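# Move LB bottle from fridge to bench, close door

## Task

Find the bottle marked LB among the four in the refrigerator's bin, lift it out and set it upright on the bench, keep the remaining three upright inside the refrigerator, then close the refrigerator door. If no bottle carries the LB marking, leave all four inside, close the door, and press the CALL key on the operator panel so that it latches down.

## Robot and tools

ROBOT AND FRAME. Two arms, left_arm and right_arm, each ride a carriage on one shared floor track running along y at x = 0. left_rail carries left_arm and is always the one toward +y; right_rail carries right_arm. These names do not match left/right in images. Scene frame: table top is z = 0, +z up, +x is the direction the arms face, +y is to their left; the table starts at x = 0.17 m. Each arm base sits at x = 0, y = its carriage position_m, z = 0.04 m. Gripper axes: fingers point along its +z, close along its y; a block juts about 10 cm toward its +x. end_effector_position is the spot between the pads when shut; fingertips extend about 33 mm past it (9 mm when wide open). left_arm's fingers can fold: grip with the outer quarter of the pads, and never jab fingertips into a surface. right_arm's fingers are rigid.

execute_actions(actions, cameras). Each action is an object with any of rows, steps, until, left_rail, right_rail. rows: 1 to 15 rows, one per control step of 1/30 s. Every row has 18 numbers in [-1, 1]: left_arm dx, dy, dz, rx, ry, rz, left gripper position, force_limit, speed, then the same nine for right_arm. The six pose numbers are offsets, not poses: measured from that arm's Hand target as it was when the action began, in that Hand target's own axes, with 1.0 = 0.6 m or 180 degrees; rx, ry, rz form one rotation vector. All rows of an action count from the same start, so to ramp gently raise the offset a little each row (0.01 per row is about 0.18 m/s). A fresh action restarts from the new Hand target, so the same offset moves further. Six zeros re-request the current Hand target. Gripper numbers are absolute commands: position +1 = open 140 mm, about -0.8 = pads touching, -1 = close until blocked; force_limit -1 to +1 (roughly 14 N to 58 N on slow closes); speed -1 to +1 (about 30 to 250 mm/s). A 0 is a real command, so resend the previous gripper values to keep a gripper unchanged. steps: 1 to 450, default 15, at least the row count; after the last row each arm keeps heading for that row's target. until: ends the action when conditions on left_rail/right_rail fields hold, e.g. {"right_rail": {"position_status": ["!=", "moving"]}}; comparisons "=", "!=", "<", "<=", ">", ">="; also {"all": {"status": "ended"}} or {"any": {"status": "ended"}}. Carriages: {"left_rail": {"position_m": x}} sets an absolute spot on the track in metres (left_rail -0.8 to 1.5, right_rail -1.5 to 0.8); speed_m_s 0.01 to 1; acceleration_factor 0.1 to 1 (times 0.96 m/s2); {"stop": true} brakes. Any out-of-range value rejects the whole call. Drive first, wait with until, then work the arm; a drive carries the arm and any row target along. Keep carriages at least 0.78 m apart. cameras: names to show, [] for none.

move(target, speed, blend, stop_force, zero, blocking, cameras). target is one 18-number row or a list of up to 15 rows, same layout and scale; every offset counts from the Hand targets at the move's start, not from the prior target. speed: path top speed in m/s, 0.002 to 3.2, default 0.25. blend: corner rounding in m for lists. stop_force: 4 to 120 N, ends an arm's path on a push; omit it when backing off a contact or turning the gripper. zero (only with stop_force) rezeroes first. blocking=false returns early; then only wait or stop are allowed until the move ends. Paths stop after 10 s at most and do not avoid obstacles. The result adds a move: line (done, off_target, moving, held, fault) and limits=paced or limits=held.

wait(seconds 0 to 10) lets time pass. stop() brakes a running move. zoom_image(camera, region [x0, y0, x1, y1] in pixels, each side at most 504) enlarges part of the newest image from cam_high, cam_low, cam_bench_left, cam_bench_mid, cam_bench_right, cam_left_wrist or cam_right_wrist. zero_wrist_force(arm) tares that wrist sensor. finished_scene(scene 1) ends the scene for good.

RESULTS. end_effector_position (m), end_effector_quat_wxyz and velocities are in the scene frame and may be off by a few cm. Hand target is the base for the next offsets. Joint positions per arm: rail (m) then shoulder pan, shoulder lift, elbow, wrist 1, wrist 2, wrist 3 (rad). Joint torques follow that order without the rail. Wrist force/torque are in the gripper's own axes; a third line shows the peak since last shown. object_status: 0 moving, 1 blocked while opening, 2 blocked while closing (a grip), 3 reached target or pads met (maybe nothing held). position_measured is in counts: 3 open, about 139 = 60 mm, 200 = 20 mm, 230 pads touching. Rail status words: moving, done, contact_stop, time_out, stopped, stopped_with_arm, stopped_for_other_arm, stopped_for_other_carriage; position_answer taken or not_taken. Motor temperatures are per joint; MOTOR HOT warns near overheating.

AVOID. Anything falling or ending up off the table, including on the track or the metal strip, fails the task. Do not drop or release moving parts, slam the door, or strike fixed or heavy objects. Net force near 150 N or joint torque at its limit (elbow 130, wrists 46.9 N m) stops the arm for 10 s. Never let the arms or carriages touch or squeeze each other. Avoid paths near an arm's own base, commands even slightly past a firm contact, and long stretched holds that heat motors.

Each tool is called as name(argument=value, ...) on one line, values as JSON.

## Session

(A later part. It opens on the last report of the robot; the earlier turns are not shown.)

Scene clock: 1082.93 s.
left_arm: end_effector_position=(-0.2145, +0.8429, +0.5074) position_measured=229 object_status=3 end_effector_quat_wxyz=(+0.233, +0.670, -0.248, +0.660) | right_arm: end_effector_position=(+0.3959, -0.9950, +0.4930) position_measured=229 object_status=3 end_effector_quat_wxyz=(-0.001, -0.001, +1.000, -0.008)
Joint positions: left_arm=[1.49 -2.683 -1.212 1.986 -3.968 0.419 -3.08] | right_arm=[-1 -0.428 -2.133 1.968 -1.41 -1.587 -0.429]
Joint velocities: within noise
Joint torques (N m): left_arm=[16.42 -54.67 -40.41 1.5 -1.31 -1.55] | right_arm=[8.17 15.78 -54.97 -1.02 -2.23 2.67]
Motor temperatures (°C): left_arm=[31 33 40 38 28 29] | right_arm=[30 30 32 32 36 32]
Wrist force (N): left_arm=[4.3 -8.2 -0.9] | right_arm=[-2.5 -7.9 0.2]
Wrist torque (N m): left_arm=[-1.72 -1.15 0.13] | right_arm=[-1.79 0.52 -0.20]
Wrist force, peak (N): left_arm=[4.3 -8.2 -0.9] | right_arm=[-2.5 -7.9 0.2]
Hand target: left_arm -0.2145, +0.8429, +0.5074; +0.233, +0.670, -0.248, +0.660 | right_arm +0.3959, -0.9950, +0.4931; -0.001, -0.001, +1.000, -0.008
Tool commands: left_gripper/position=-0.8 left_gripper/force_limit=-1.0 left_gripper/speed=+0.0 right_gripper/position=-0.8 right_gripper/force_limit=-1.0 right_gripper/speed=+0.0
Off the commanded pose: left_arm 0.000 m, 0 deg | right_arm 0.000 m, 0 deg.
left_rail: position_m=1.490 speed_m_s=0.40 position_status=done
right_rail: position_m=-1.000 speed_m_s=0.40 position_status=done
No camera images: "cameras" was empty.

move(target=[[0,0,0,0,0,0,-0.8,-1,0,0,0.658,0.083,0,0,0,-0.8,-1,0],[0,0,0,0,0,0,-0.8,-1,0,0.0817,0.657,0.455,0,-0.139,0,-0.8,-1,0]], speed=0.2, cameras=["cam_high","cam_right_wrist"])

Scene clock: 1092.00 s.
left_arm: end_effector_position=(-0.2145, +0.8429, +0.5074) position_measured=229 object_status=3 end_effector_quat_wxyz=(+0.233, +0.670, -0.248, +0.660) | right_arm: end_effector_position=(+0.3457, -0.6054, +0.2139) position_measured=229 object_status=3 end_effector_quat_wxyz=(+0.215, -0.002, +0.977, -0.008)
Joint positions: left_arm=[1.49 -2.683 -1.212 1.986 -3.968 0.419 -3.08] | right_arm=[-1 0.702 -1.853 2.458 -2.507 -1.857 0.649]
Joint torques (N m): left_arm=[17.66 -50.97 -40.13 1.01 -1.33 -1.23] | right_arm=[10.02 1.02 -28.47 -8.4 -2.98 2.56]
Wrist force (N): left_arm=[4.7 -7.9 -0.6] | right_arm=[-3.2 -8.0 1.0]
Wrist torque (N m): left_arm=[-1.65 -1.22 0.12] | right_arm=[-1.92 0.63 -0.29]
Wrist force, peak (N): left_arm=[4.9 -8.5 -0.7] | right_arm=[-2.2 -9.9 -0.5]
Hand target: left_arm -0.2145, +0.8429, +0.5074; +0.233, +0.670, -0.248, +0.660 | right_arm +0.3457, -0.6054, +0.2138; +0.215, -0.002, +0.977, -0.008
Off the commanded pose: left_arm 0.000 m, 0 deg | right_arm 0.000 m, 0 deg.
left_rail: position_m=1.490 speed_m_s=0.40 position_status=done
right_rail: position_m=-1.000 speed_m_s=0.40 position_status=done
move: done
Images, in order (width x height): cam_high 896x504, cam_right_wrist 896x504.

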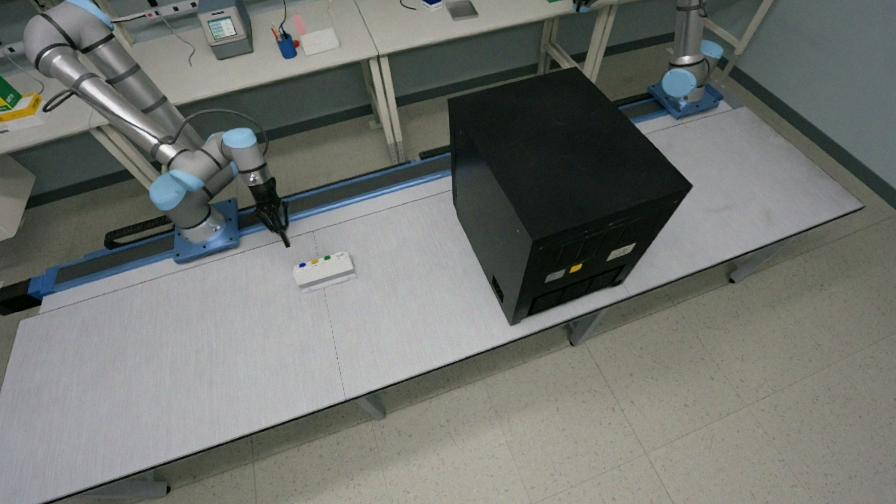

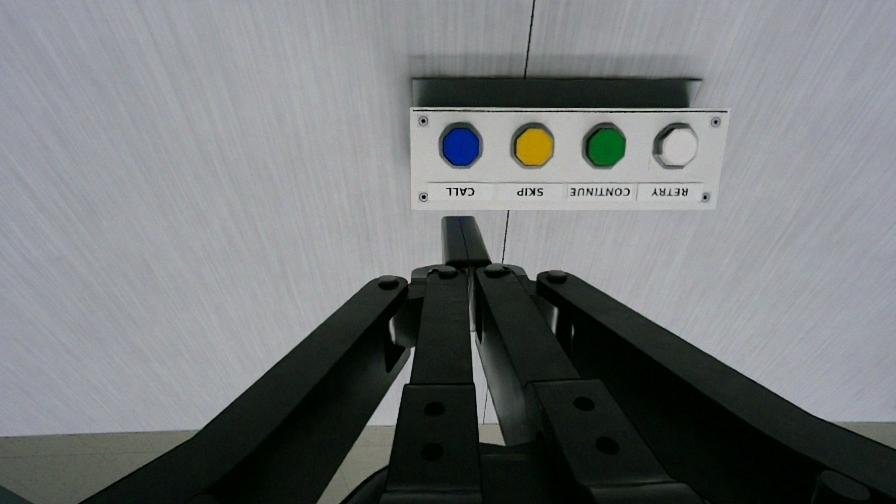

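move(target=[0,0,0,0,0,0,-0.8,-1,0,0.0535,0.0072,0.1377,0,0,0,-0.8,-1,0], speed=0.1, cameras=["cam_right_wrist"])

Scene clock: 1096.67 s.
left_arm: end_effector_position=(-0.2145, +0.8429, +0.5074) position_measured=229 object_status=3 end_effector_quat_wxyz=(+0.233, +0.670, -0.248, +0.660) | right_arm: end_effector_position=(+0.3513, -0.6025, +0.1254) position_measured=229 object_status=3 end_effector_quat_wxyz=(+0.215, -0.002, +0.977, -0.008)
Joint positions: left_arm=[1.49 -2.683 -1.212 1.986 -3.968 0.419 -3.08] | right_arm=[-1 0.699 -1.679 2.543 -2.766 -1.856 0.646]
Joint torques (N m): left_arm=[15.69 -55.35 -40.37 1.32 -1.46 -1.37] | right_arm=[-10.96 -8.27 -19.01 -8.55 -3 -2.87]
Wrist force (N): left_arm=[4.7 -7.8 -0.8] | right_arm=[-3.3 -7.9 1.1]
Wrist torque (N m): left_arm=[-1.64 -1.23 0.13] | right_arm=[-1.92 0.64 -0.10]
Wrist force, peak (N): left_arm=[4.8 -8.6 -0.8] | right_arm=[-3.6 -8.7 0.9]
Hand target: left_arm -0.2145, +0.8429, +0.5074; +0.233, +0.670, -0.248, +0.660 | right_arm +0.3513, -0.6025, +0.1253; +0.215, -0.002, +0.977, -0.008
Off the commanded pose: left_arm 0.000 m, 0 deg | right_arm 0.000 m, 0 deg.
left_rail: position_m=1.490 speed_m_s=0.40 position_status=done
right_rail: position_m=-1.000 speed_m_s=0.40 position_status=done
move: done
Images, in order (width x height): cam_right_wrist 896x504.

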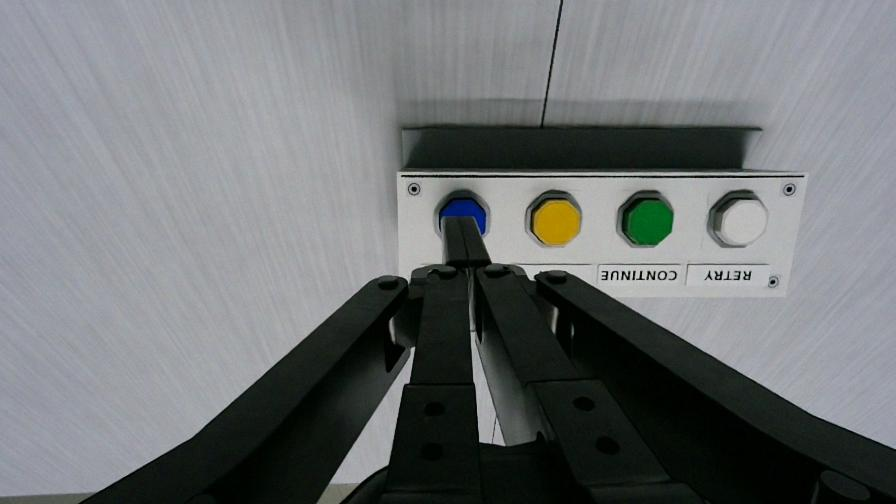

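move(target=[0,0,0,0,0,0,-0.8,-1,0,0.0,0.0,0.08,0,0,0,-0.8,-1,0], speed=0.015, stop_force=35, cameras=["cam_right_wrist"])

Scene clock: 1102.13 s.
left_arm: end_effector_position=(-0.2145, +0.8429, +0.5074) position_measured=229 object_status=3 end_effector_quat_wxyz=(+0.233, +0.670, -0.248, +0.660) | right_arm: end_effector_position=(+0.3645, -0.6029, +0.0970) position_measured=229 object_status=3 end_effector_quat_wxyz=(+0.215, -0.002, +0.977, -0.008)
Joint positions: left_arm=[1.49 -2.683 -1.212 1.986 -3.968 0.419 -3.08] | right_arm=[-1 0.678 -1.601 2.556 -2.864 -1.849 0.626]
Joint torques (N m): left_arm=[17.99 -54.41 -40.59 0.97 -1.53 -1.33] | right_arm=[4.72 -23.93 -31.43 0.31 -1.59 2.59]
Wrist force (N): left_arm=[4.2 -8.2 -0.5] | right_arm=[-4.2 -13.1 -35.3]
Wrist torque (N m): left_arm=[-1.72 -1.13 0.13] | right_arm=[-2.02 0.39 -0.13]
Wrist force, peak (N): left_arm=[4.9 -8.4 -0.8] | right_arm=[4.0 -18.5 -72.2]
Hand target: left_arm -0.2145, +0.8429, +0.5074; +0.233, +0.670, -0.248, +0.660 | right_arm +0.3645, -0.6029, +0.0970; +0.215, -0.002, +0.977, -0.008 (not the last commanded pose)
Off the commanded pose: left_arm 0.000 m, 0 deg | right_arm 0.017 m, 0 deg.
left_rail: position_m=1.490 speed_m_s=0.40 position_status=done
right_rail: position_m=-1.000 speed_m_s=0.40 position_status=done
move: contact (right_arm)
Images, in order (width x height): cam_right_wrist 896x504.

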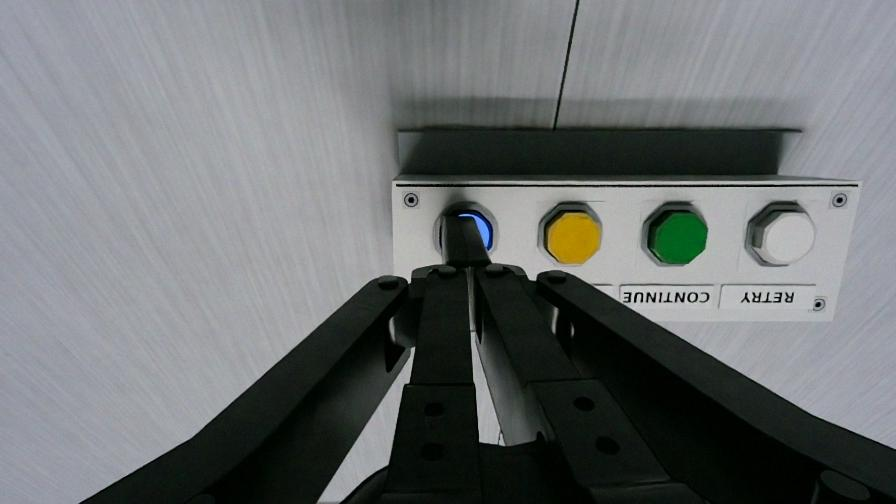

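The key lit up. Retreat and look.

move(target=[0,0,0,0,0,0,-0.8,-1,0,0.0,0.0,-0.15,0,0,0,-0.8,-1,0], speed=0.06, cameras=["cam_high","cam_right_wrist","cam_left_wrist","cam_bench_mid"])

zoom_image(camera="cam_right_wrist", region=[380, 60, 820, 300])

Scene clock: 1106.47 s.
left_arm: end_effector_position=(-0.2145, +0.8429, +0.5074) position_measured=229 object_status=3 end_effector_quat_wxyz=(+0.233, +0.670, -0.248, +0.660) | right_arm: end_effector_position=(+0.3267, -0.6016, +0.1786) position_measured=229 object_status=3 end_effector_quat_wxyz=(+0.215, -0.002, +0.977, -0.008)
Joint positions: left_arm=[1.49 -2.683 -1.212 1.986 -3.968 0.419 -3.08] | right_arm=[-1 0.74 -1.81 2.505 -2.586 -1.869 0.687]
Joint torques (N m): left_arm=[14.62 -52.33 -40.99 1.25 -1.74 -0.8] | right_arm=[13.61 -28.97 -47.59 -2.68 -3.53 2.4]
Wrist force (N): left_arm=[4.6 -8.0 -0.6] | right_arm=[-3.4 -7.2 0.6]
Wrist torque (N m): left_arm=[-1.68 -1.21 0.12] | right_arm=[-1.74 0.64 -0.32]
Wrist force, peak (N): left_arm=[4.6 -8.5 -0.5] | right_arm=[-4.4 -13.0 -35.7]
Hand target: left_arm -0.2145, +0.8429, +0.5074; +0.233, +0.670, -0.248, +0.660 | right_arm +0.3267, -0.6016, +0.1787; +0.215, -0.002, +0.977, -0.008
Off the commanded pose: left_arm 0.000 m, 0 deg | right_arm 0.000 m, 0 deg.
left_rail: position_m=1.490 speed_m_s=0.40 position_status=done
right_rail: position_m=-1.000 speed_m_s=0.40 position_status=done
move: done
Images, in order (width x height): cam_high 896x504, cam_bench_mid 896x504, cam_left_wrist 896x504, cam_right_wrist 896x504.

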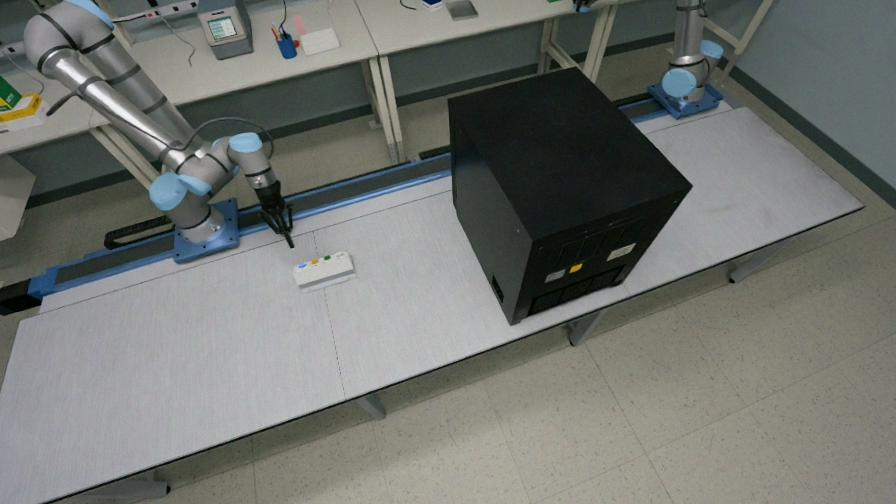

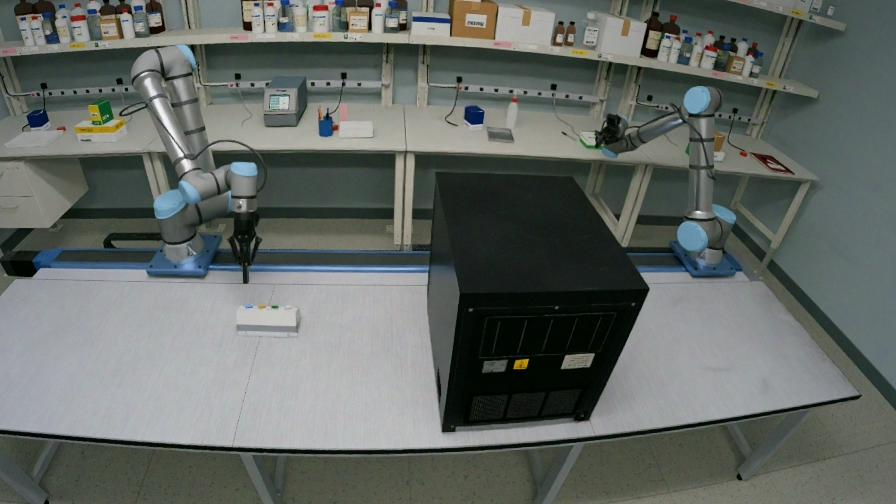

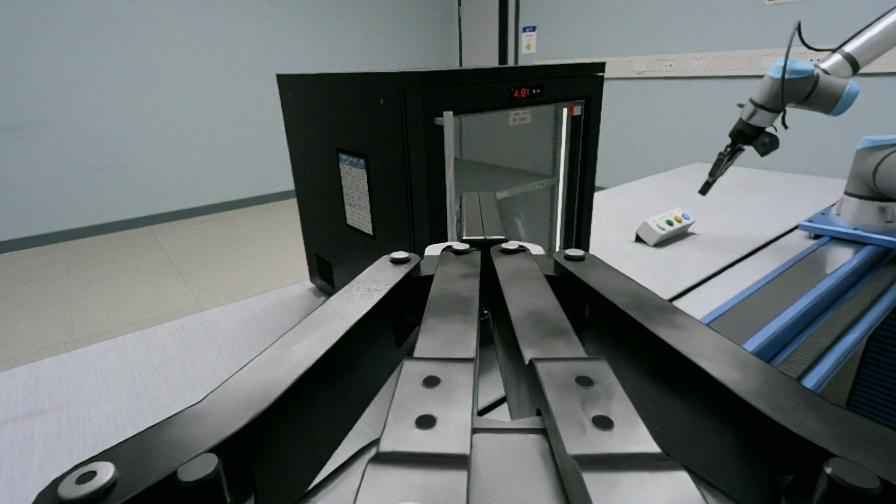

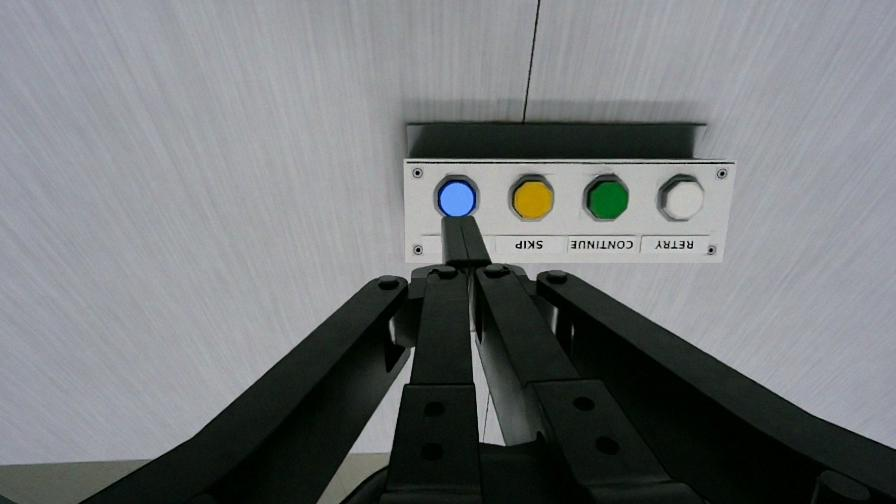

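Scaled by 1.145 from the camera's 896x504 image, which has a finer 1280x720 frame.

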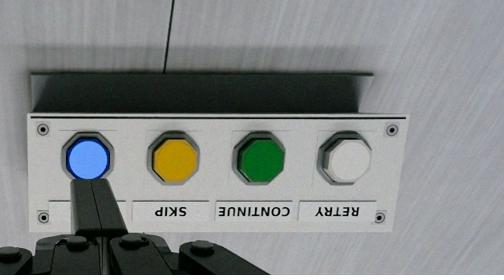

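finished_scene()

The scene is finished: the task was done.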